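# Place the apple in the nearer end slot of the white box

## Task

Find which end compartment of the white box is currently closest to the apple, set the apple inside that compartment, and release it so the hand no longer holds it.

## Robot and tools

ROBOT. Two arms share the table. left_arm has a left five-finger hand and right_arm has a right one; the two hands are mirror images. Calibrated bases in the scene frame: left_arm (-0.009, +0.301, +0.041) m, right_arm (-0.023, -0.340, +0.026) m, both facing nearly straight along +x. A camera stand sits behind the arms.

FRAMES. Scene frame: origin at table-top height, halfway between the nominal bases. +x runs out over the table, +z is up, and left_arm is on the +y side (image left/right does not match the arm names). Positions and quaternions in results (end_effector_position in metres, end_effector_quat_wxyz) use this frame and may be off by a few centimetres. Offsets you send use the axes of that arm's current Hand target. The hand point rides with the palm: 0.05 m in front of it and 0.15 m out from the wrist face. Its +z points along the straight fingers, +y out of the palm, and +x across the palm away from the thumb on the right hand (toward the thumb on the left hand). Straight fingertips reach 0.06 to 0.07 m past the point and sit 0.06 m behind it along -y. A wrist bracket on the little-finger side can strike objects.

THE 28-NUMBER ROW. One flat list covers both arms, every number in [-1, 1]: left dx, dy, dz, rx, ry, rz, then left thumb_turn, thumb_bend, index, middle, ring, little, force_limit, speed; then the same fourteen for the right arm. Send all 28 even if one arm idles.
Pose part: an offset, not a pose, measured from the arm's Hand target as it was when the action or move began, along that target's own axes. 1.0 equals 0.6 m or 180 degrees; rx, ry, rz form one rotation vector. Repeating an offset moves the arm again. All zeros re-requests the current Hand target. The controller limits commanded orientation to 40 degrees from the measured one, so turn in steps.
Hand part: absolute targets. -1 is open/straight, +1 closed/curled; thumb_turn -1 puts the thumb beside the palm, +1 in front of it. force_limit maps -1 to about 0 N and +1 to 10 N at the fingertip (15 N for the two thumb motors). speed rises from near zero at -1 to full at +0.48 and stays full above. To leave a hand unchanged, resend the eight numbers of its last executed row (or, if none yet, its hand_measured six plus hand_force_limit and hand_speed). With the thumb in front, the hand grips things about 0.035 to 0.065 m thick; for a soft grip close with speed at -0.94 or less. Raising force_limit alone does not tighten; also send a more-closed target. Opening past hand_measured loosens.

TOOLS.
execute_actions(actions, cameras): actions is a list of actions; each is a table of up to 15 rows, one per 1/30 s step; a short table repeats its last row to fill 15 steps. Every row counts from the pose at the action's start. An empty list returns images of all cameras. cameras: list of names, ["all"], or [] for none.
move(target, speed, blend, blocking, cameras): target is one 28-number row or up to 15 rows; each row's offsets count from the same starting Hand targets. Straight-line paths, no obstacle avoidance, capped at 10 s total. speed in m/s, 0.002 to 4.3, default 0.25 (turning up to twice that in rad/s), one value or one per target. blend in metres rounds corners; 0 stops at each target. blocking=false returns after about 0.5 s while the move continues. The result adds a move: line giving the ending (done, off_target, moving, held, fault) and any limits (paced means the sent pose was clipped, held means steps were withheld). done means at rest within 10 mm and 2 degrees; neither done nor off_target tells you about contact.
wait(seconds 0 to 10, cameras): lets the scene run holding the last commands.
stop(cameras): brakes a running move.
zoom_image(camera, region): camera is cam_high, cam_low, cam_left_wrist or cam_right_wrist; region [x0, y0, x1, y1] in pixels from the top-left, no more than 504 by 504; only cameras in the newest images.
show_instructions(): shows the reference pages.
finished_scene(scene=1): ends the scene for good.

RESULTS. Hand target is the last commanded pose after clipping; the hand often rests 1 to 3 cm (sometimes 5) short, mostly low, without touching anything; if so, send the gap as an offset. hand_measured, hand_stopped_by (moving, target, force, stalled, fault) and hand_load_n list six values in motor order; load is positive when something pushes a finger open, and a lost grip shows as load near 0. Joint torques include gravity and noise. MOTOR HOT appears above 85 °C; at 100 °C the arm goes limp for 30 to 60 s. Cameras: cam_high and cam_low 896x504, the wrist cameras 672x504 fisheye.

CAUTIONS. Do not drop the apple, release it while it moves, or let anything leave the table. Approach slowly: faster moves and targets deeper past contact press harder, and a blocked arm keeps pushing until commanded back. Never let the hands or arms touch each other. Keep paths away from an arm's own base. Avoid long stretched-out holds and pushing at unreachable poses, which heat motors. Loose objects can get nudged occasionally, so check images before grasping and before finishing.

Each tool is called after ">>>" by a JSON object that holds its "name" and its "arguments".

Reference images:

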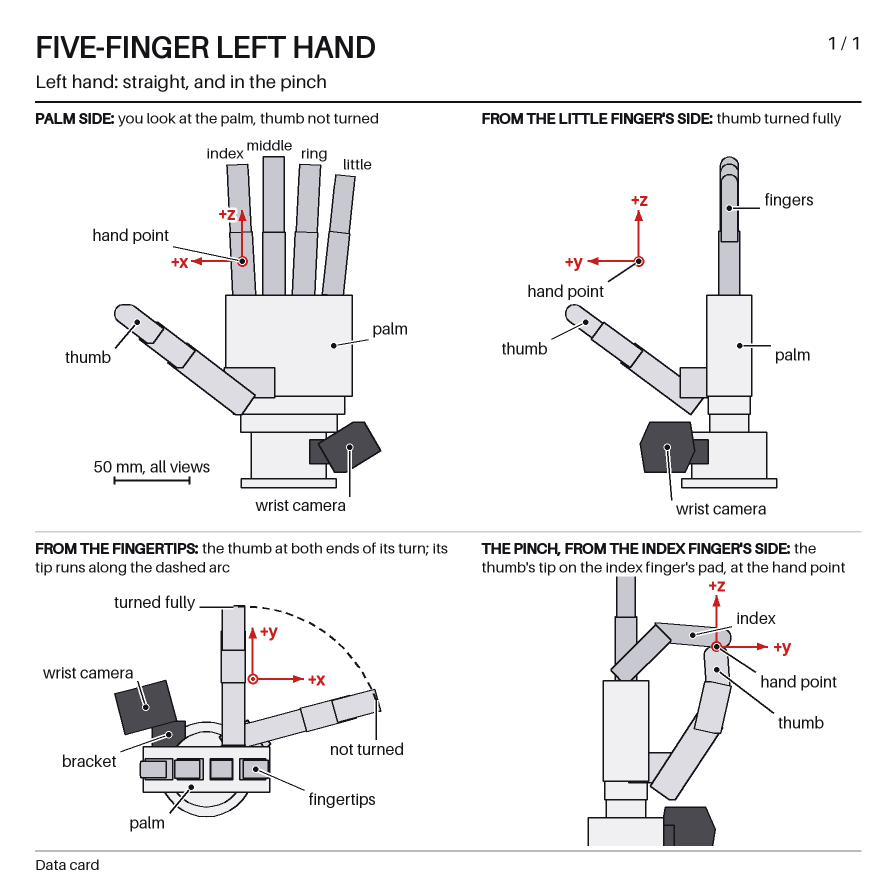

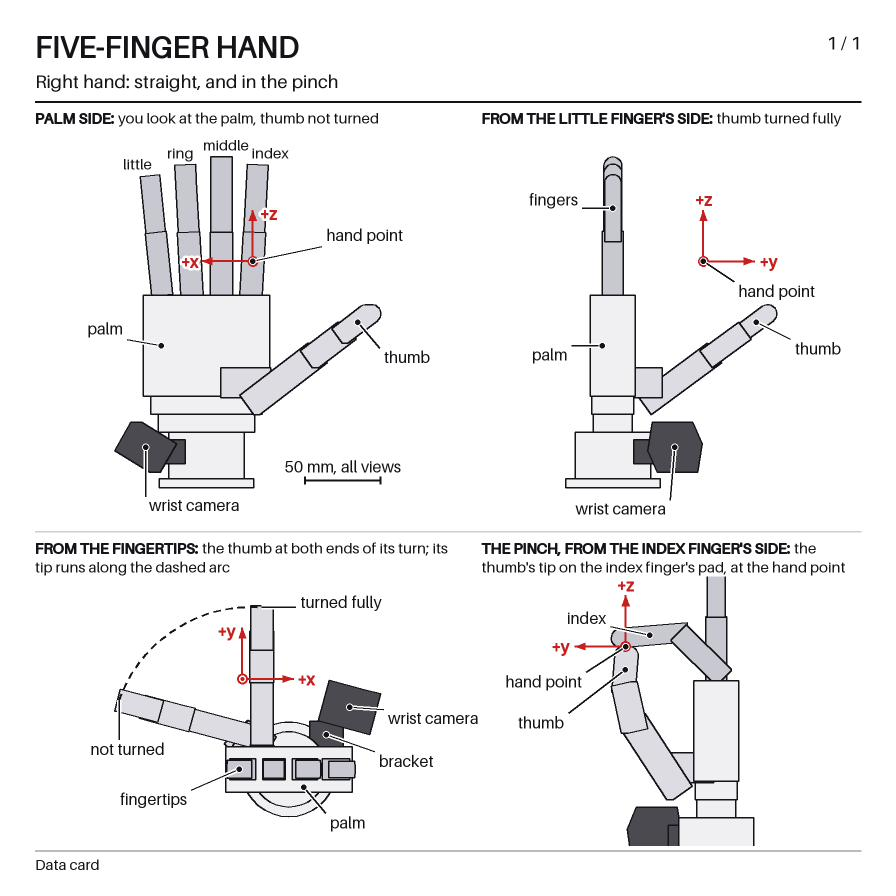

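## Session

>>> {"name": "execute_actions", "arguments": {"actions": []}}

Scene clock: 0.00 s.
left_arm: end_effector_position=(+0.4720, +0.1576, +0.1898) hand_measured=(-1.000, -1.000, -1.000, -1.000, -1.000, -1.000) hand_load_n=(+0.0, +0.0, +0.0, +0.5, +0.0, +0.0) hand_stopped_by=(target, target, target, target, target, target) hand_force_limit=0.00 hand_speed=-0.80 end_effector_quat_wxyz=(+0.458, -0.150, +0.799, +0.360) | right_arm: end_effector_position=(+0.5893, -0.1644, +0.3528) hand_measured=(-1.000, -1.000, -1.000, -1.000, -1.000, -1.000) hand_load_n=(+0.0, +0.0, +0.0, +0.0, +0.0, +0.0) hand_stopped_by=(target, target, target, target, target, target) hand_force_limit=0.00 hand_speed=-0.80 end_effector_quat_wxyz=(-0.229, +0.707, -0.100, +0.662)
Joint positions: left_arm=[-0.645 1.833 1.3 -0.896 -1.24 0.629] | right_arm=[0.408 1.383 1.04 0.324 0.211 -1.094]
Joint velocities: within noise
Joint torques (N m): no reading
Motor temperatures (°C): left_arm=[23 26 24 23 23 24] | right_arm=[24 27 24 24 22 22]
Heat: left arm: hottest shoulder 26 °C; right arm: hottest shoulder 27 °C.
Hand target: left_arm +0.4767, +0.1538, +0.1913; +0.461, -0.153, +0.798, +0.356 | right_arm +0.5941, -0.1623, +0.3605; -0.231, +0.702, -0.100, +0.666

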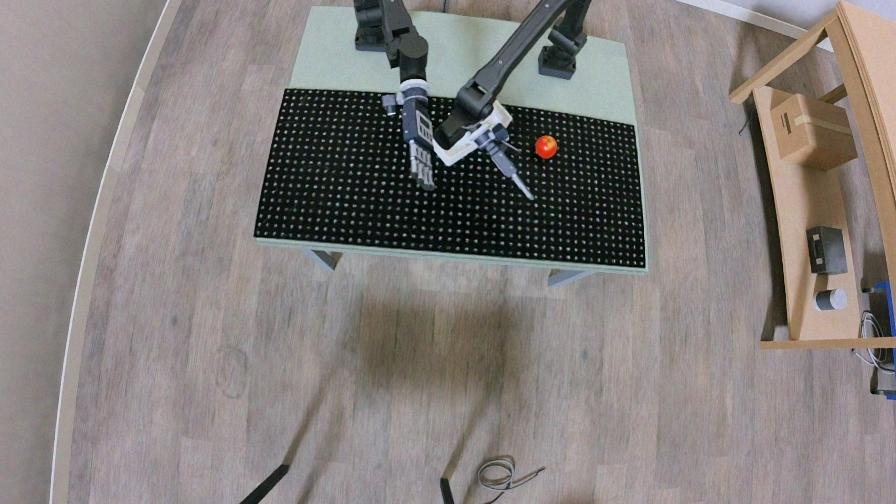

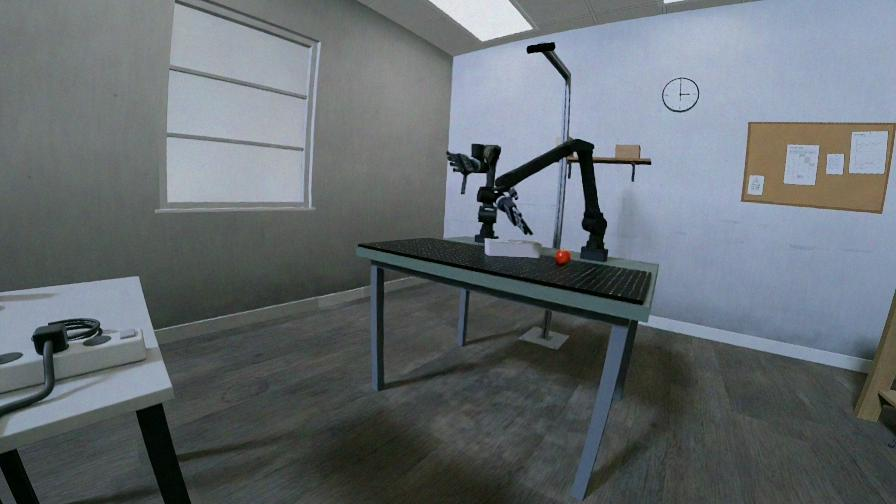

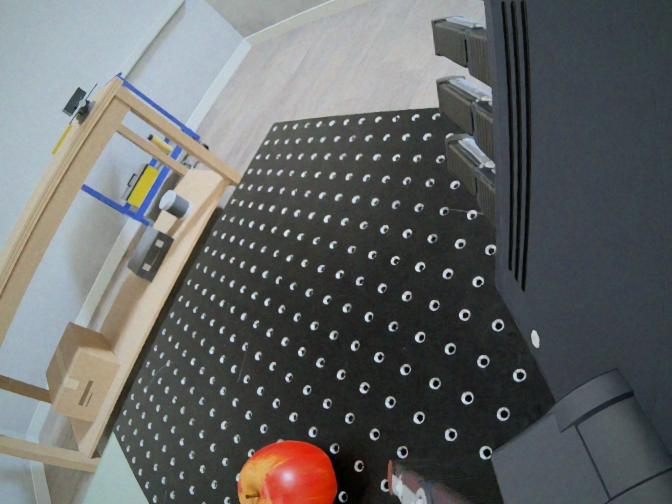

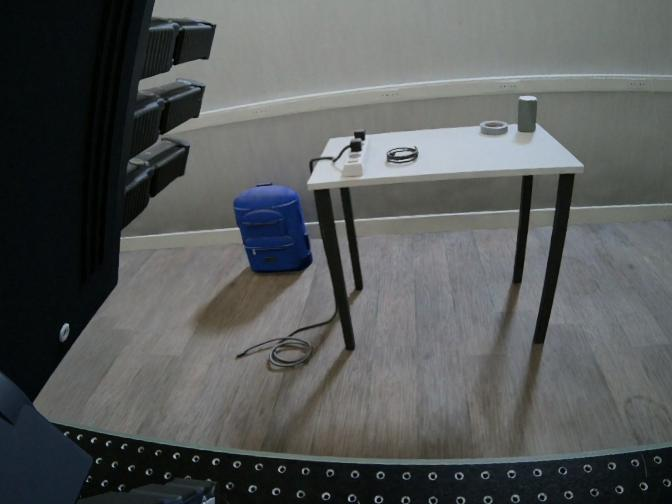

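>>> {"name": "zoom_image", "arguments": {"camera": "cam_high", "region": [380, 60, 600, 220]}}

>>> {"name": "zoom_image", "arguments": {"camera": "cam_low", "region": [440, 190, 620, 300]}}

Scaled by 2.291 from the camera's 896x504 image, which has a finer 1280x720 frame.

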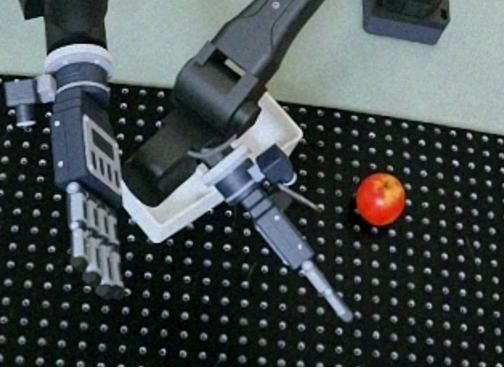

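Scaled by 2.800 from the camera's 896x504 image, which has a finer 1280x720 frame.

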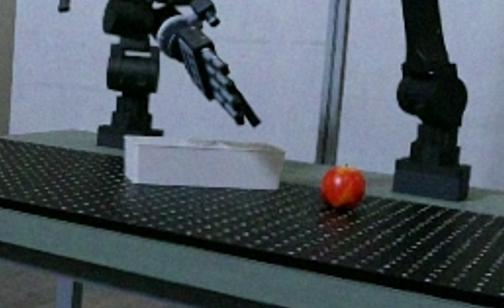

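>>> {"name": "move", "arguments": {"target": [-0.124,0.323,-0.022,0,0,0,-1,-1,-1,-1,-1,-1,0,-0.8,0.112,0.218,-0.048,0,0,0,-1,-1,-1,-1,-1,-1,0,-0.8], "cameras": ["all"]}}

Scene clock: 4.67 s.
left_arm: end_effector_position=(+0.3981, +0.2706, +0.3459) hand_measured=(-1.000, -1.000, -1.000, -1.000, -1.000, -1.000) hand_load_n=(+0.0, +0.0, +0.0, +0.0, +0.0, +0.0) hand_stopped_by=(target, target, target, target, target, target) hand_force_limit=0.00 hand_speed=-0.80 end_effector_quat_wxyz=(+0.466, -0.158, +0.796, +0.352) | right_arm: end_effector_position=(+0.5982, -0.3059, +0.3629) hand_measured=(-1.000, -1.000, -1.000, -1.000, -1.000, -1.000) hand_load_n=(+0.0, +0.0, +0.0, +0.0, +0.0, +0.0) hand_stopped_by=(target, target, target, target, target, target) hand_force_limit=0.00 hand_speed=-0.80 end_effector_quat_wxyz=(-0.235, +0.700, -0.097, +0.667)
Joint positions: left_arm=[-0.538 1.313 1.105 -0.907 -1.208 0.932] | right_arm=[0.084 1.307 0.982 0.324 -0.12 -1.094]
Joint torques (N m): left_arm=[-0.91 -10.87 7.87 1.35 -0.61 0.22] | right_arm=[-1.85 -10.4 8.29 1.65 -0.21 0.07]
Heat: left arm: hottest shoulder 26 °C; right arm: hottest shoulder 27 °C.
Hand target: left_arm +0.3968, +0.2737, +0.3413; +0.461, -0.154, +0.798, +0.356 | right_arm +0.5940, -0.3122, +0.3606; -0.231, +0.702, -0.100, +0.666
Off the commanded pose: left_arm 0.006 m, 1 deg | right_arm 0.008 m, 1 deg.
move: done
camera_calibration:
cam_left_wrist: T_world_to_cam=[[0.397418, -0.676225, -0.620305, 0.235933], [-0.887133, -0.110283, -0.448144, 0.542277], [0.234637, 0.728394, -0.64373, 0.0483663], [0, 0, 0, 1]] pos_world=[0.375959, 0.184118, 0.420503]
cam_right_wrist: T_world_to_cam=[[0.159186, -0.974317, -0.159265, -0.342911], [-0.494024, 0.0610568, -0.867302, 0.630736], [0.854752, 0.216743, -0.471616, -0.164225], [0, 0, 0, 1]] pos_world=[0.506557, -0.337021, 0.414974]

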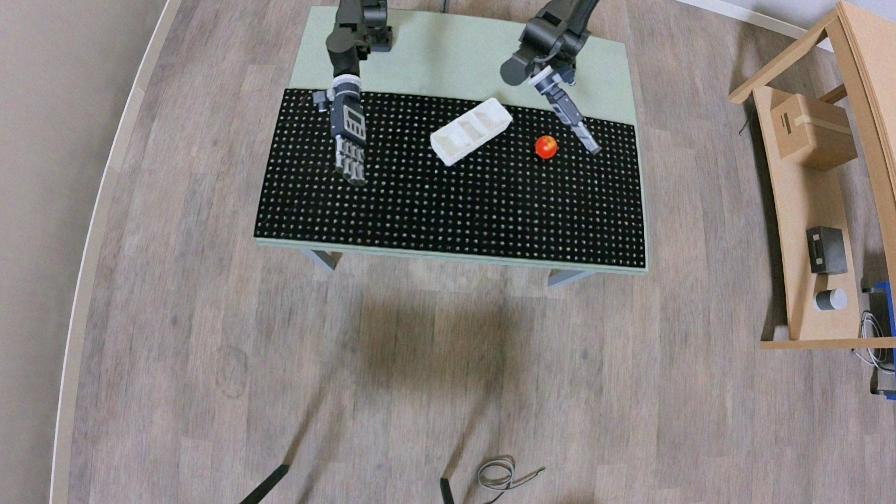

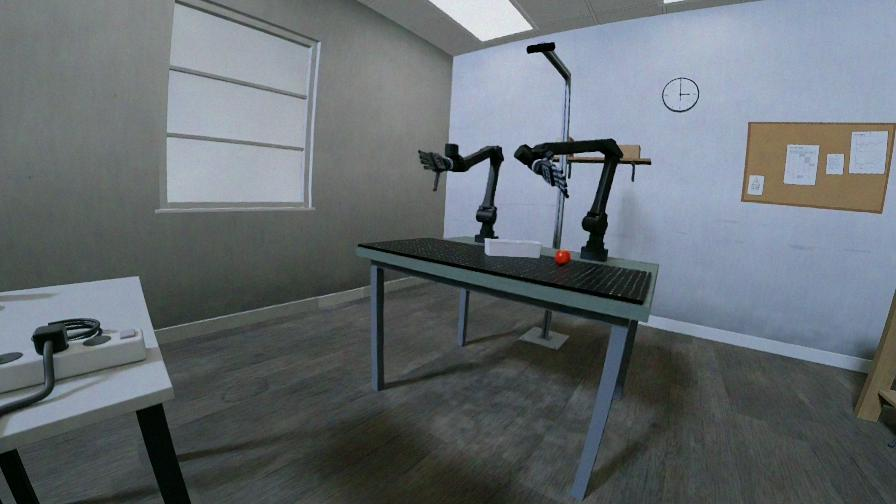

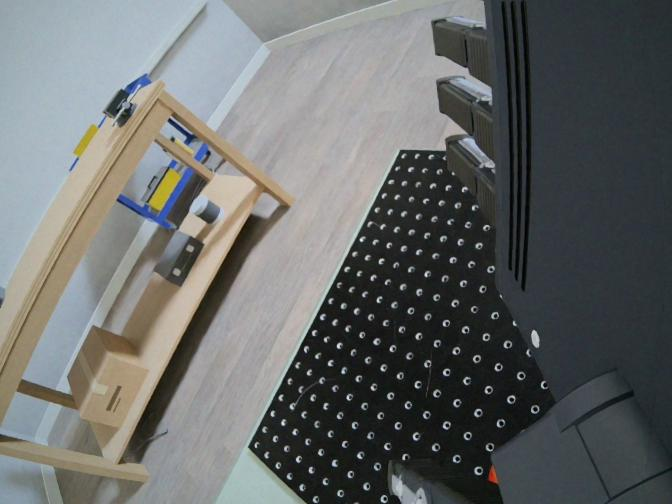

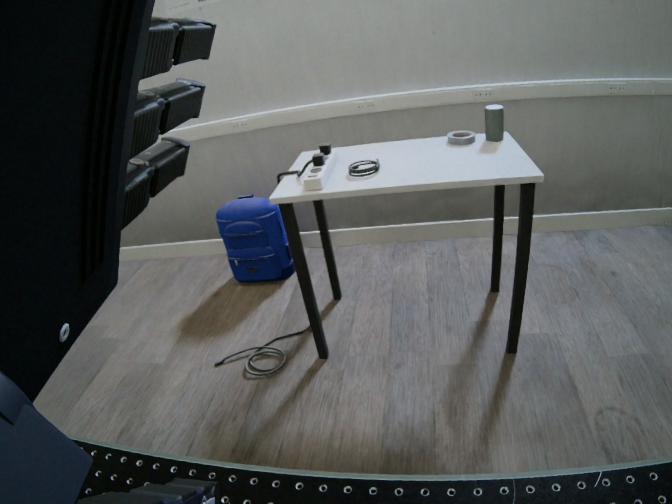

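>>> {"name": "zoom_image", "arguments": {"camera": "cam_high", "region": [420, 80, 580, 180]}}

>>> {"name": "zoom_image", "arguments": {"camera": "cam_low", "region": [470, 220, 600, 280]}}

Scaled by 3.150 from the camera's 896x504 image, which has a finer 1280x720 frame.

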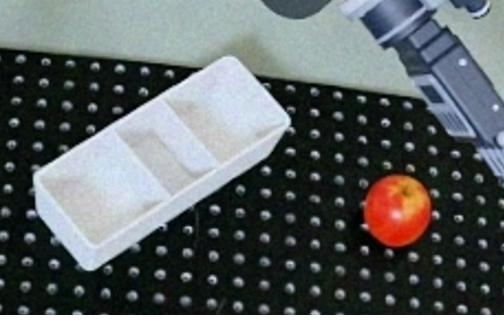

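Scaled by 3.877 from the camera's 896x504 image, which has a finer 1280x720 frame.

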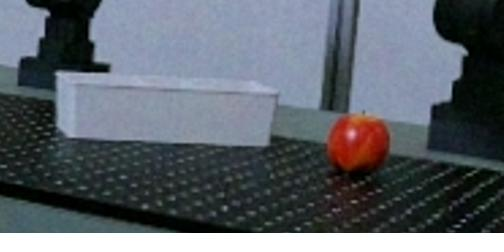

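>>> {"name": "move", "arguments": {"target": [[0.135,0.4835,0.085,0,0,0,-1,-1,-1,-1,-1,-1,0,-0.8,-0.2638,-0.3602,-0.243,-0.1496,-0.3009,0.2309,1,-1,-1,-1,1,1,0,0.2],[0.135,0.4835,0.085,0,0,0,-1,-1,-1,-1,-1,-1,0,-0.8,-0.7143,-0.7252,-0.269,-0.1496,-0.3009,0.2309,1,-1,-1,-1,1,1,0,0.2]], "blend": [0.04,0], "speed": [0.35,0.3], "cameras": ["all"]}}

Scene clock: 12.40 s.
left_arm: end_effector_position=(+0.2208, +0.5176, +0.3814) hand_measured=(-1.000, -1.000, -1.000, -1.000, -1.000, -1.000) hand_load_n=(+0.0, +0.0, +0.0, +0.0, +0.0, +0.0) hand_stopped_by=(target, target, target, target, target, target) hand_force_limit=0.00 hand_speed=-0.80 end_effector_quat_wxyz=(+0.456, -0.153, +0.803, +0.353) | right_arm: end_effector_position=(+0.3132, +0.2113, +0.1749) hand_measured=(+1.000, -1.000, -1.000, -1.000, +1.000, +1.000) hand_load_n=(+0.0, +0.0, +0.0, +0.0, +0.0, +0.0) hand_stopped_by=(target, target, target, target, target, target) hand_force_limit=0.00 hand_speed=0.20 end_effector_quat_wxyz=(-0.290, +0.879, -0.357, +0.123)
Joint positions: left_arm=[0.243 0.489 0.667 -0.591 -0.588 1.801] | right_arm=[1.004 1.756 1.52 -0.705 0.13 0.159]
Joint torques (N m): left_arm=[-0.67 0.03 8.72 3.14 -0.05 0.23] | right_arm=[-1.03 -13.27 12.63 1.37 0.13 0.23]
Heat: left arm: hottest shoulder 26 °C; right arm: hottest shoulder 27 °C.
Hand target: left_arm +0.2196, +0.5195, +0.3804; +0.461, -0.153, +0.798, +0.356 | right_arm +0.3228, +0.2291, +0.1796; -0.301, +0.874, -0.361, +0.124
Off the commanded pose: left_arm 0.002 m, 1 deg | right_arm 0.021 m, 2 deg.
move: off_target (right_arm)
camera_calibration:
cam_left_wrist: T_world_to_cam=[[0.379709, -0.677631, -0.629791, 0.50381], [-0.898603, -0.108379, -0.425167, 0.420962], [0.21985, 0.727372, -0.650074, -0.0608978], [0, 0, 0, 1]] pos_world=[0.200365, 0.431316, 0.456686]
cam_right_wrist: T_world_to_cam=[[-0.322701, -0.78163, -0.533778, 0.352135], [-0.945695, 0.24299, 0.215911, 0.208894], [-0.0390601, 0.574466, -0.817596, 0.143493], [0, 0, 0, 1]] pos_world=[0.316789, 0.142048, 0.260178]

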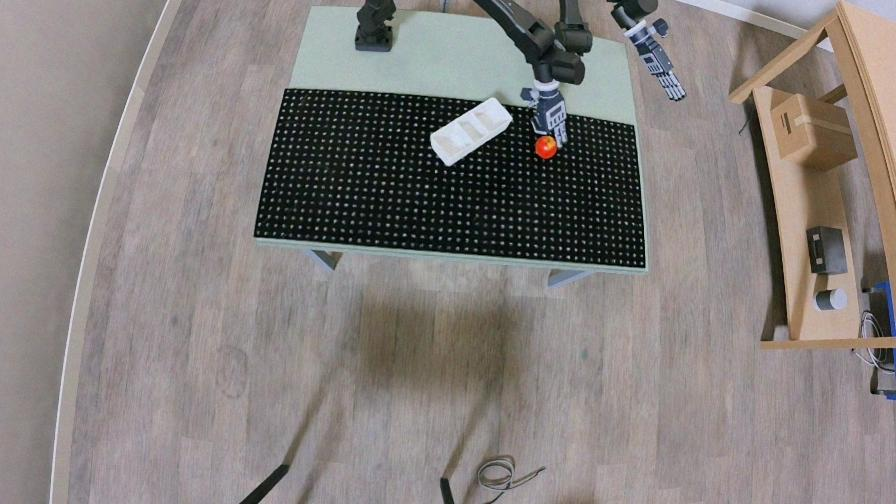

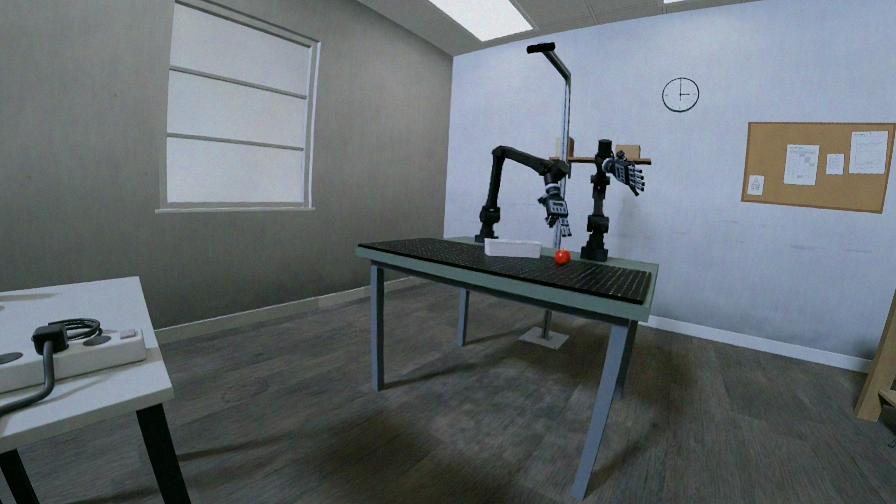

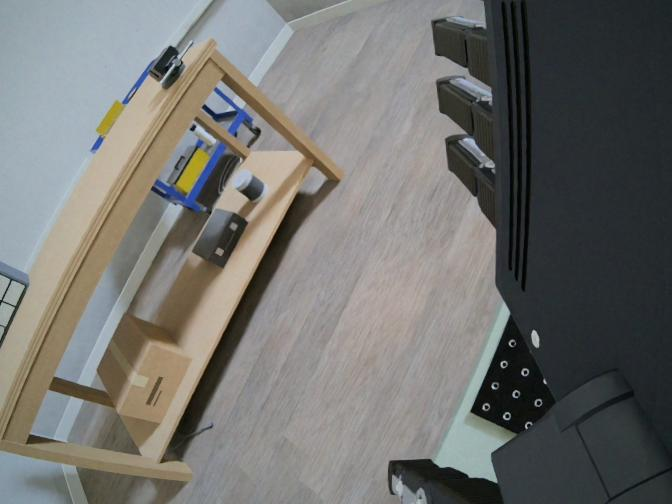

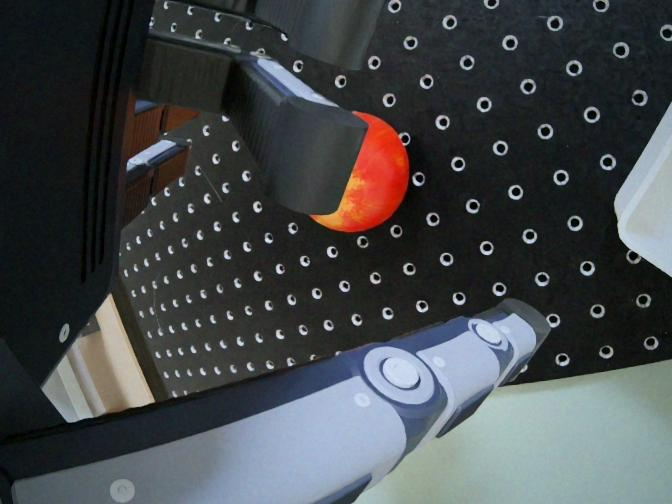

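>>> {"name": "zoom_image", "arguments": {"camera": "cam_right_wrist", "region": [220, 60, 460, 260]}}

>>> {"name": "zoom_image", "arguments": {"camera": "cam_low", "region": [500, 170, 620, 280]}}

>>> {"name": "zoom_image", "arguments": {"camera": "cam_high", "region": [480, 60, 600, 180]}}

Scaled by 2.100 from the camera's 672x504 image, which has a finer 960x720 frame.

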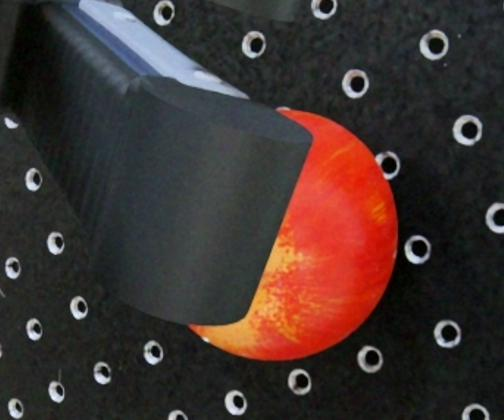

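Scaled by 4.200 from the camera's 896x504 image, which has a finer 1280x720 frame.

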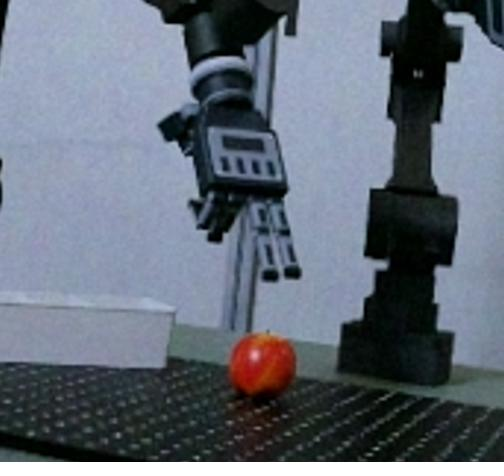

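Scaled by 4.200 from the camera's 896x504 image, which has a finer 1280x720 frame.

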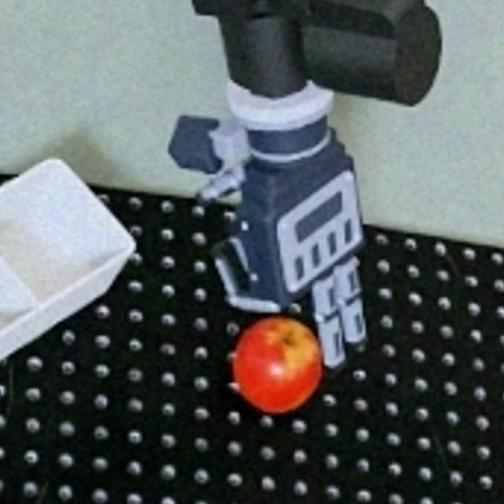

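>>> {"name": "move", "arguments": {"target": [0,0,0,0,0,0,-1,-1,-1,-1,-1,-1,0,-0.8,-0.013,0.0023,0.0892,0,0,0,1,-1,-1,-1,1,1,0,0.2], "speed": 0.12, "cameras": ["cam_high","cam_low","cam_right_wrist"]}}

>>> {"name": "zoom_image", "arguments": {"camera": "cam_low", "region": [500, 170, 620, 280]}}

Scene clock: 15.47 s.
left_arm: end_effector_position=(+0.2208, +0.5176, +0.3814) hand_measured=(-1.000, -1.000, -1.000, -1.000, -1.000, -1.000) hand_load_n=(+0.0, +0.0, +0.0, +0.0, +0.0, +0.0) hand_stopped_by=(target, target, target, target, target, target) hand_force_limit=0.00 hand_speed=-0.80 end_effector_quat_wxyz=(+0.456, -0.153, +0.803, +0.353) | right_arm: end_effector_position=(+0.3296, +0.2368, +0.1302) hand_measured=(+1.000, -1.000, -1.000, -1.000, +1.000, +1.000) hand_load_n=(+0.0, +0.0, +0.0, +0.0, +0.0, +0.0) hand_stopped_by=(target, target, target, target, target, target) hand_force_limit=0.00 hand_speed=0.20 end_effector_quat_wxyz=(-0.283, +0.881, -0.358, +0.122)
Joint positions: left_arm=[0.243 0.489 0.667 -0.591 -0.588 1.801] | right_arm=[1.004 1.872 1.568 -0.652 0.13 0.161]
Joint torques (N m): left_arm=[-0.67 0.03 8.7 3.17 -0.05 0.24] | right_arm=[-0.85 -15.21 12.27 1.77 0.13 0.22]
Heat: left arm: hottest shoulder 26 °C; right arm: hottest shoulder 27 °C.
Hand target: left_arm +0.2196, +0.5195, +0.3804; +0.461, -0.153, +0.798, +0.356 | right_arm +0.3398, +0.2570, +0.1366; -0.301, +0.874, -0.361, +0.125
Off the commanded pose: left_arm 0.002 m, 1 deg | right_arm 0.024 m, 2 deg.
move: off_target (right_arm)
camera_calibration:
cam_right_wrist: T_world_to_cam=[[-0.328101, -0.787178, -0.522207, 0.355079], [-0.943579, 0.246876, 0.220704, 0.225512], [-0.0448126, 0.565157, -0.823765, 0.0978648], [0, 0, 0, 1]] pos_world=[0.333675, 0.168528, 0.216271]
Images, in order (width x height): cam_high 896x504, cam_low 896x504, cam_right_wrist 672x504.

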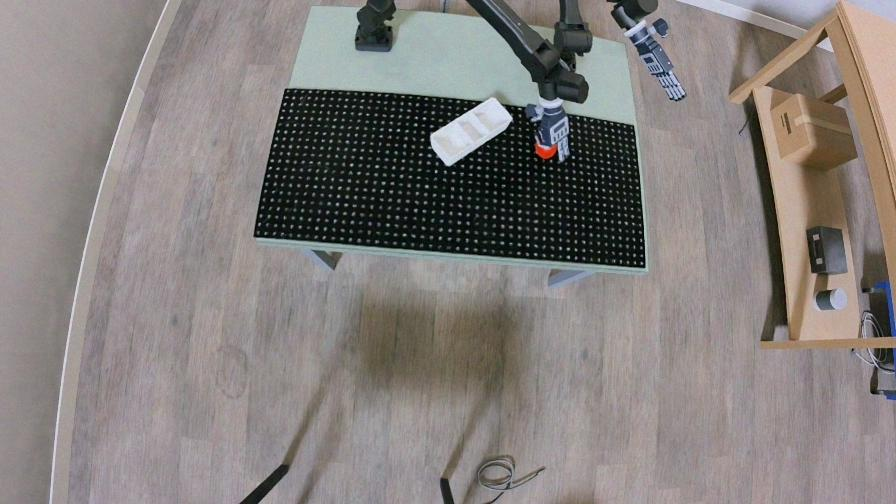

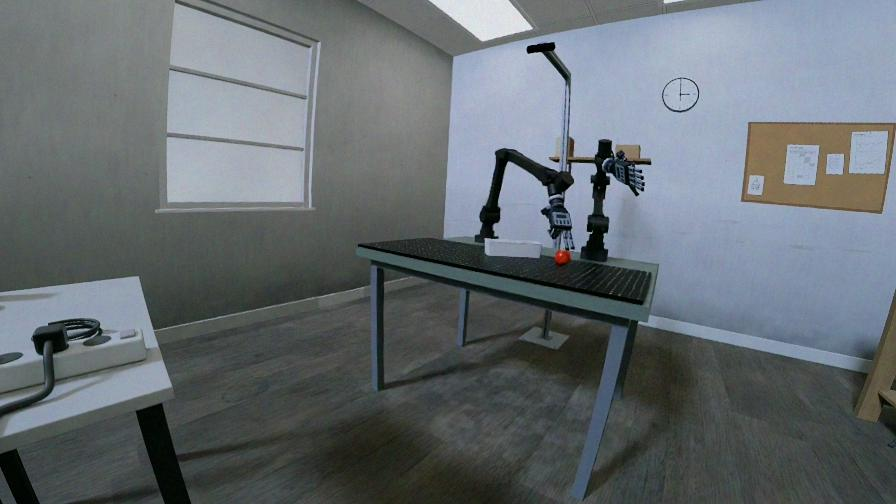

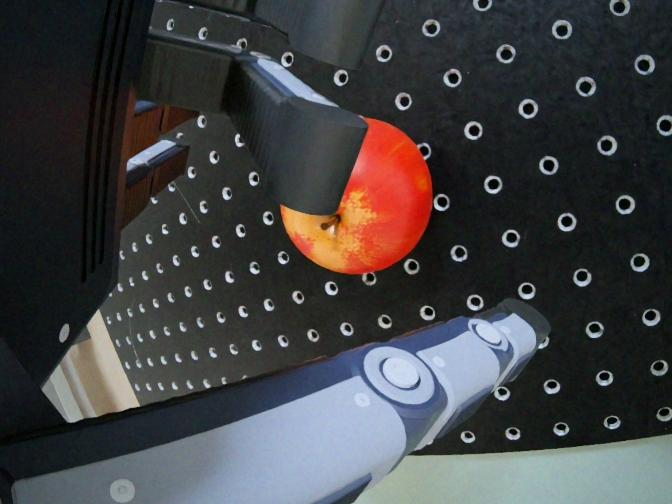

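Scaled by 4.200 from the camera's 896x504 image, which has a finer 1280x720 frame.

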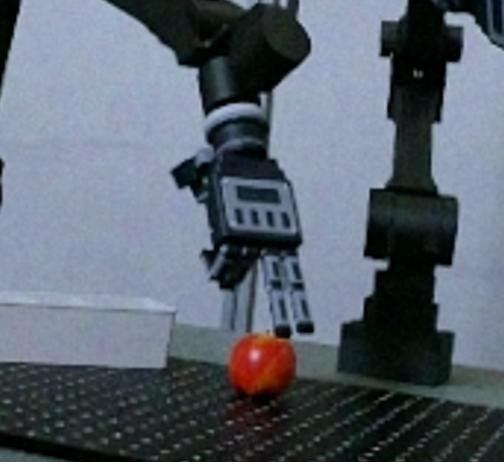

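>>> {"name": "move", "arguments": {"target": [0,0,0,0,0,0,-1,-1,-1,-1,-1,-1,0,-0.8,-0.0135,0.0355,0.078,0,0,0,1,-1,-1,-1,1,1,0,0.2], "speed": 0.1, "cameras": ["cam_low","cam_right_wrist"]}}

>>> {"name": "zoom_image", "arguments": {"camera": "cam_low", "region": [500, 170, 620, 280]}}

Scene clock: 17.37 s.
left_arm: end_effector_position=(+0.2208, +0.5176, +0.3814) hand_measured=(-1.000, -1.000, -1.000, -1.000, -1.000, -1.000) hand_load_n=(+0.0, +0.0, +0.0, +0.0, +0.0, +0.0) hand_stopped_by=(target, target, target, target, target, target) hand_force_limit=0.00 hand_speed=-0.80 end_effector_quat_wxyz=(+0.456, -0.153, +0.803, +0.353) | right_arm: end_effector_position=(+0.3413, +0.2539, +0.0905) hand_measured=(+1.000, -1.000, -1.000, -1.000, +1.000, +1.000) hand_load_n=(+0.0, +0.0, +0.0, +0.0, +0.0, +0.0) hand_stopped_by=(target, target, target, target, target, target) hand_force_limit=0.00 hand_speed=0.20 end_effector_quat_wxyz=(-0.292, +0.877, -0.362, +0.125)
Joint positions: left_arm=[0.243 0.489 0.667 -0.591 -0.588 1.801] | right_arm=[1.004 1.949 1.568 -0.557 0.136 0.168]
Joint torques (N m): left_arm=[-0.67 0.03 8.72 3.15 -0.05 0.24] | right_arm=[0.21 -15.5 10.76 1.69 0.13 0.22]
Heat: left arm: hottest shoulder 26 °C; right arm: hottest shoulder 27 °C.
Hand target: left_arm +0.2196, +0.5195, +0.3804; +0.461, -0.153, +0.798, +0.356 | right_arm +0.3426, +0.2714, +0.0866; -0.301, +0.874, -0.361, +0.125
Off the commanded pose: left_arm 0.002 m, 1 deg | right_arm 0.018 m, 1 deg.
move: off_target (right_arm)
camera_calibration:
cam_right_wrist: T_world_to_cam=[[-0.329048, -0.775705, -0.538525, 0.35047], [-0.943807, 0.251479, 0.214446, 0.240658], [-0.0309187, 0.578826, -0.814864, 0.0469445], [0, 0, 0, 1]] pos_world=[0.343908, 0.184168, 0.175382]
Images, in order (width x height): cam_low 896x504, cam_right_wrist 672x504.

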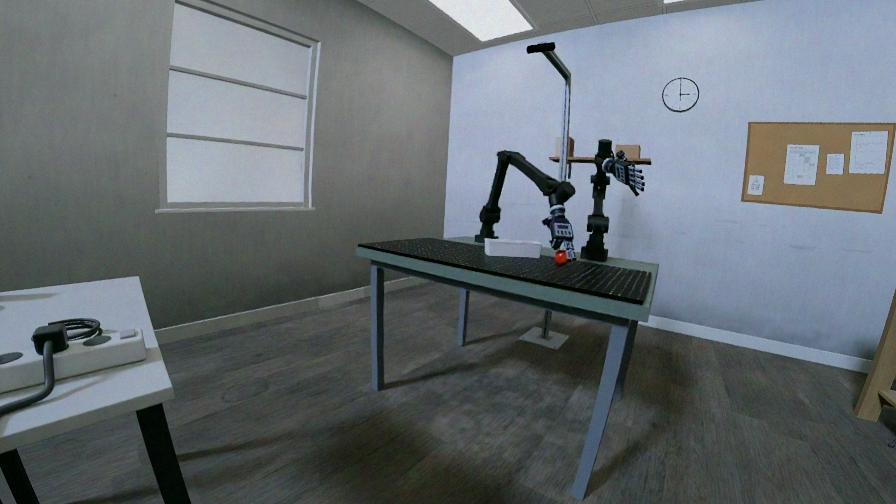

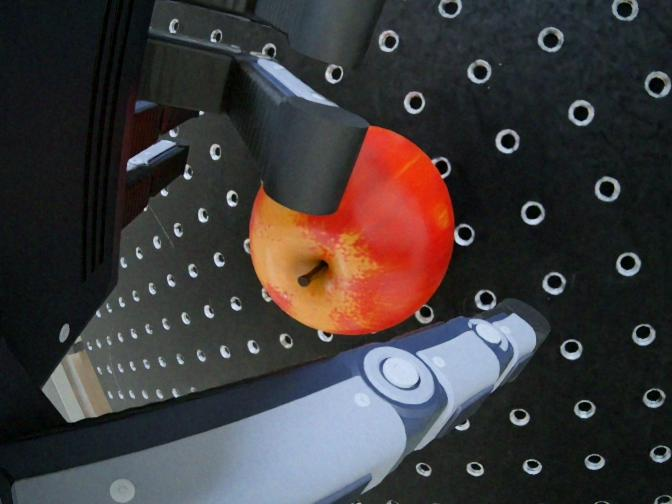

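Scaled by 4.200 from the camera's 896x504 image, which has a finer 1280x720 frame.

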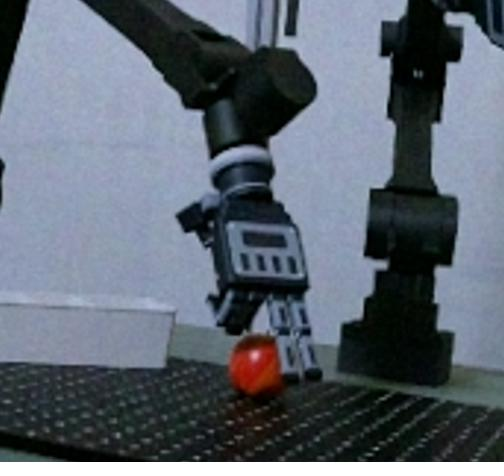

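>>> {"name": "move", "arguments": {"target": [0,0,0,0,0,0,-1,-1,-1,-1,-1,-1,0,-0.8,-0.0118,0.0265,0.0258,0,0,0,1,-1,-1,-1,1,1,0,0.2], "speed": 0.08, "cameras": ["cam_low","cam_right_wrist"]}}

>>> {"name": "zoom_image", "arguments": {"camera": "cam_low", "region": [530, 210, 610, 280]}}

Scene clock: 19.03 s.
left_arm: end_effector_position=(+0.2208, +0.5176, +0.3814) hand_measured=(-1.000, -1.000, -1.000, -1.000, -1.000, -1.000) hand_load_n=(+0.0, +0.0, +0.0, +0.0, +0.0, +0.0) hand_stopped_by=(target, target, target, target, target, target) hand_force_limit=0.00 hand_speed=-0.80 end_effector_quat_wxyz=(+0.456, -0.153, +0.803, +0.353) | right_arm: end_effector_position=(+0.3424, +0.2664, +0.0870) hand_measured=(+1.000, -1.000, -1.000, -1.000, +1.000, +1.000) hand_load_n=(+0.0, +0.0, +0.0, +0.0, +0.0, +0.0) hand_stopped_by=(target, target, target, target, target, target) hand_force_limit=0.00 hand_speed=0.20 end_effector_quat_wxyz=(-0.308, +0.871, -0.362, +0.128)
Joint positions: left_arm=[0.243 0.489 0.667 -0.591 -0.588 1.801] | right_arm=[1.014 1.962 1.568 -0.509 0.143 0.177]
Joint torques (N m): left_arm=[-0.73 -0.09 8.7 3.17 -0.05 0.24] | right_arm=[0.03 -15.09 8.44 1.7 0.16 0.21]
Heat: left arm: hottest shoulder 26 °C; right arm: hottest shoulder 28 °C.
Hand target: left_arm +0.2196, +0.5195, +0.3804; +0.461, -0.153, +0.798, +0.356 | right_arm +0.3354, +0.2742, +0.0645; -0.301, +0.874, -0.362, +0.124
Off the commanded pose: left_arm 0.002 m, 1 deg | right_arm 0.025 m, 1 deg.
move: off_target (right_arm)
camera_calibration:
cam_right_wrist: T_world_to_cam=[[-0.320167, -0.758847, -0.567137, 0.353675], [-0.94725, 0.247247, 0.203929, 0.242565], [-0.014528, 0.602512, -0.797978, 0.023545], [0, 0, 0, 1]] pos_world=[0.343347, 0.194226, 0.169905]
Images, in order (width x height): cam_low 896x504, cam_right_wrist 672x504.

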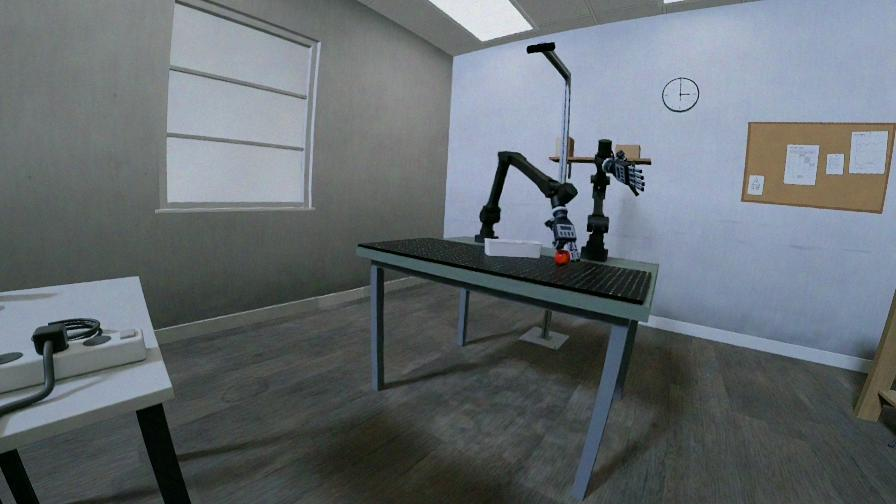

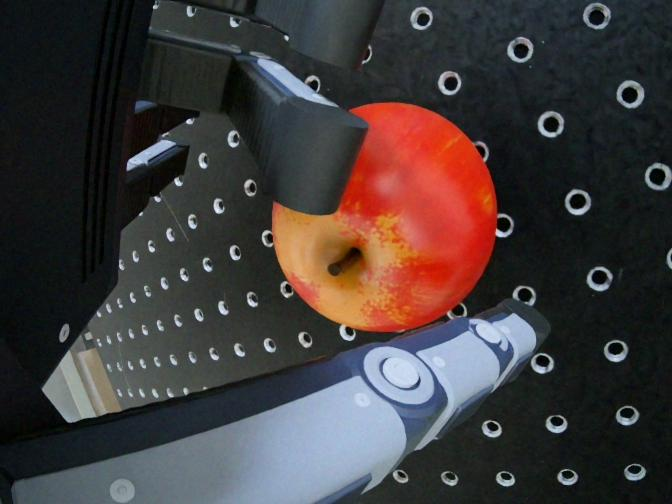

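Scaled by 6.300 from the camera's 896x504 image, which has a finer 1280x720 frame.

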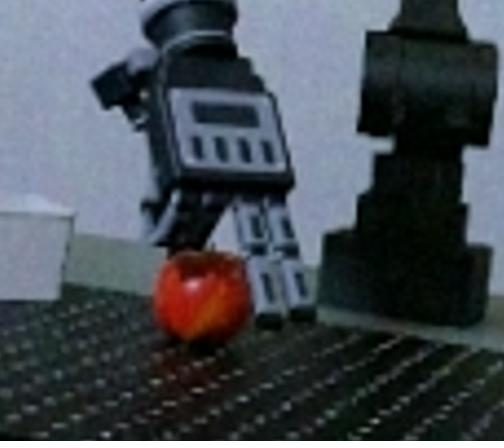

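>>> {"name": "move", "arguments": {"target": [0,0,0,0,0,0,-1,-1,-1,-1,-1,-1,0,-0.8,0.0108,0.0153,0.0082,0,0,0,1,-1,-1,-1,1,1,0,0.2], "speed": 0.06, "cameras": ["cam_low","cam_right_wrist"]}}

>>> {"name": "zoom_image", "arguments": {"camera": "cam_low", "region": [530, 210, 610, 280]}}

Scene clock: 20.53 s.
left_arm: end_effector_position=(+0.2208, +0.5176, +0.3814) hand_measured=(-1.000, -1.000, -1.000, -1.000, -1.000, -1.000) hand_load_n=(+0.0, +0.5, +0.0, +0.0, +0.0, +0.0) hand_stopped_by=(target, target, target, target, target, target) hand_force_limit=0.00 hand_speed=-0.80 end_effector_quat_wxyz=(+0.456, -0.153, +0.803, +0.353) | right_arm: end_effector_position=(+0.3421, +0.2659, +0.0811) hand_measured=(+1.000, -1.000, -1.000, -1.000, +1.000, +1.000) hand_load_n=(+0.0, +0.0, +0.0, +0.0, +0.0, +0.0) hand_stopped_by=(target, target, target, target, target, target) hand_force_limit=0.00 hand_speed=0.20 end_effector_quat_wxyz=(-0.312, +0.869, -0.361, +0.129)
Joint positions: left_arm=[0.243 0.489 0.667 -0.591 -0.588 1.801] | right_arm=[1.014 1.962 1.548 -0.479 0.143 0.177]
Joint torques (N m): left_arm=[-0.62 -0.03 8.69 3.15 -0.05 0.24] | right_arm=[-0.73 -15.27 7.65 1.8 -0.09 0.15]
Heat: left arm: hottest shoulder 26 °C; right arm: hottest shoulder 28 °C.
Hand target: left_arm +0.2196, +0.5195, +0.3804; +0.461, -0.153, +0.798, +0.356 | right_arm +0.3371, +0.2669, +0.0552; -0.301, +0.873, -0.362, +0.124
Off the commanded pose: left_arm 0.002 m, 1 deg | right_arm 0.027 m, 1 deg.
move: off_target (right_arm)
camera_calibration:
cam_right_wrist: T_world_to_cam=[[-0.317466, -0.753823, -0.575296, 0.34828], [-0.948215, 0.245828, 0.20114, 0.244493], [-0.0102004, 0.609359, -0.792829, 0.0154199], [0, 0, 0, 1]] pos_world=[0.342557, 0.193042, 0.163412]
Images, in order (width x height): cam_low 896x504, cam_right_wrist 672x504.

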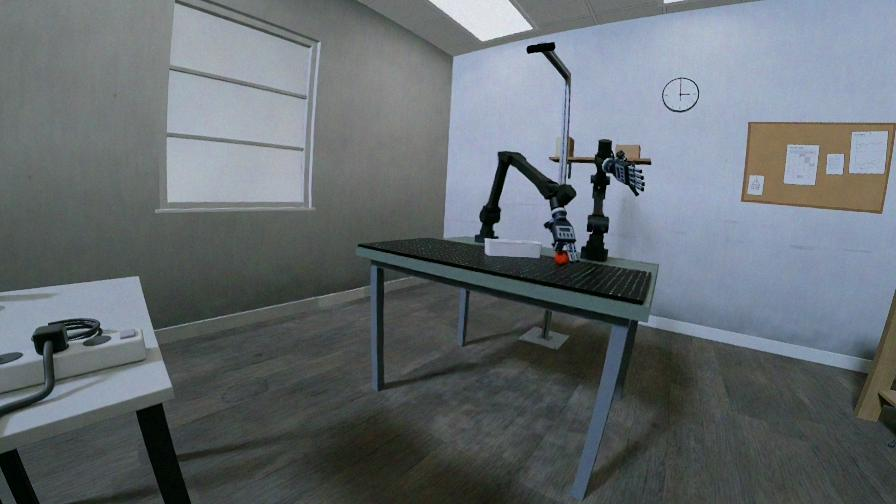

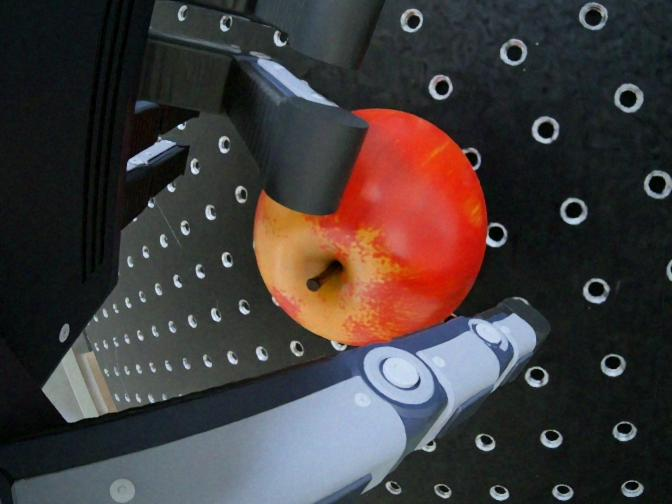

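Scaled by 6.300 from the camera's 896x504 image, which has a finer 1280x720 frame.

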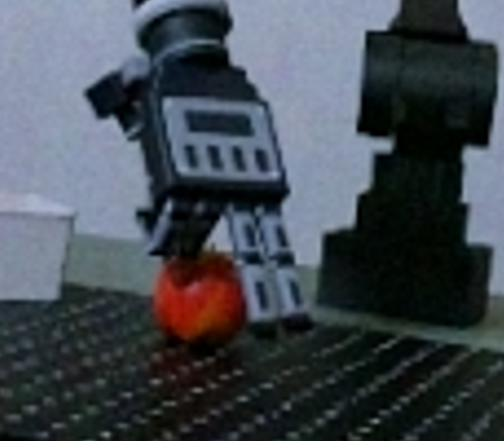

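>>> {"name": "move", "arguments": {"target": [0,0,0,0,0,0,-1,-1,-1,-1,-1,-1,0,-0.8,0,0.0241,0.0,0,0,0,1,-1,-1,-1,1,1,0,0.2], "speed": 0.06, "cameras": ["cam_low","cam_right_wrist"]}}

>>> {"name": "zoom_image", "arguments": {"camera": "cam_low", "region": [530, 210, 610, 280]}}

Scene clock: 22.07 s.
left_arm: end_effector_position=(+0.2208, +0.5176, +0.3814) hand_measured=(-1.000, -1.000, -1.000, -1.000, -1.000, -1.000) hand_load_n=(+0.0, +0.0, +0.0, +0.0, +0.0, +0.0) hand_stopped_by=(target, target, target, target, target, target) hand_force_limit=0.00 hand_speed=-0.80 end_effector_quat_wxyz=(+0.456, -0.153, +0.803, +0.353) | right_arm: end_effector_position=(+0.3367, +0.2571, +0.0635) hand_measured=(+1.000, -1.000, -1.000, -1.000, +1.000, +1.000) hand_load_n=(+0.0, +0.0, +0.0, -0.5, +0.0, +0.0) hand_stopped_by=(target, target, target, target, target, target) hand_force_limit=0.00 hand_speed=0.20 end_effector_quat_wxyz=(-0.307, +0.871, -0.362, +0.128)
Joint positions: left_arm=[0.243 0.489 0.667 -0.591 -0.588 1.801] | right_arm=[1.014 1.962 1.501 -0.443 0.143 0.177]
Joint torques (N m): left_arm=[-0.62 -0.03 8.7 3.14 -0.04 0.24] | right_arm=[-0.32 -16.09 7.24 1.7 0.04 0.17]
Heat: left arm: hottest shoulder 26 °C; right arm: hottest shoulder 28 °C.
Hand target: left_arm +0.2196, +0.5195, +0.3804; +0.461, -0.153, +0.798, +0.356 | right_arm +0.3291, +0.2587, +0.0462; -0.301, +0.873, -0.362, +0.124
Off the commanded pose: left_arm 0.002 m, 1 deg | right_arm 0.019 m, 1 deg.
move: off_target (right_arm)
camera_calibration:
cam_right_wrist: T_world_to_cam=[[-0.320905, -0.759178, -0.566276, 0.331749], [-0.947, 0.248023, 0.204147, 0.243858], [-0.0145345, 0.601775, -0.798533, 0.010551], [0, 0, 0, 1]] pos_world=[0.337547, 0.185024, 0.146504]
Images, in order (width x height): cam_low 896x504, cam_right_wrist 672x504.

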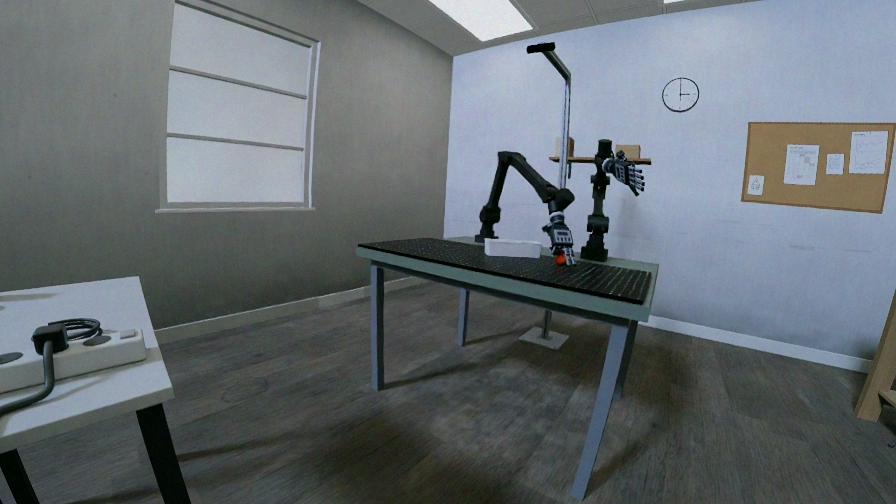

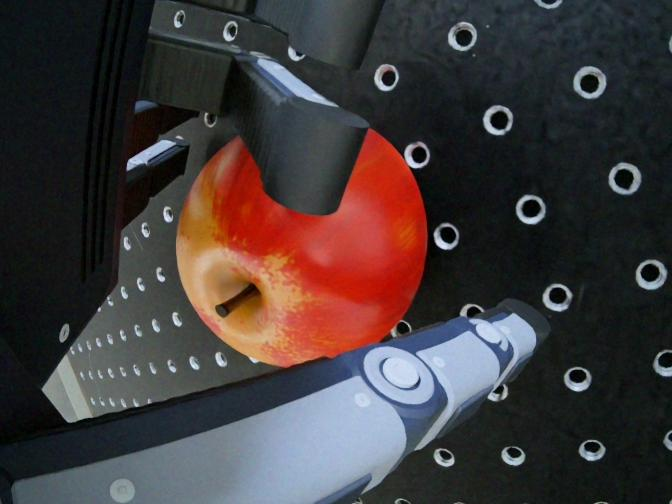

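Scaled by 6.300 from the camera's 896x504 image, which has a finer 1280x720 frame.

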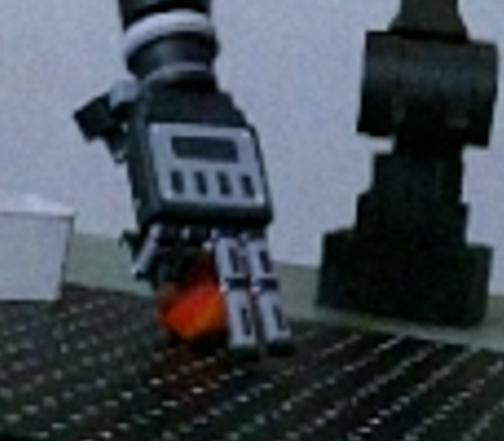

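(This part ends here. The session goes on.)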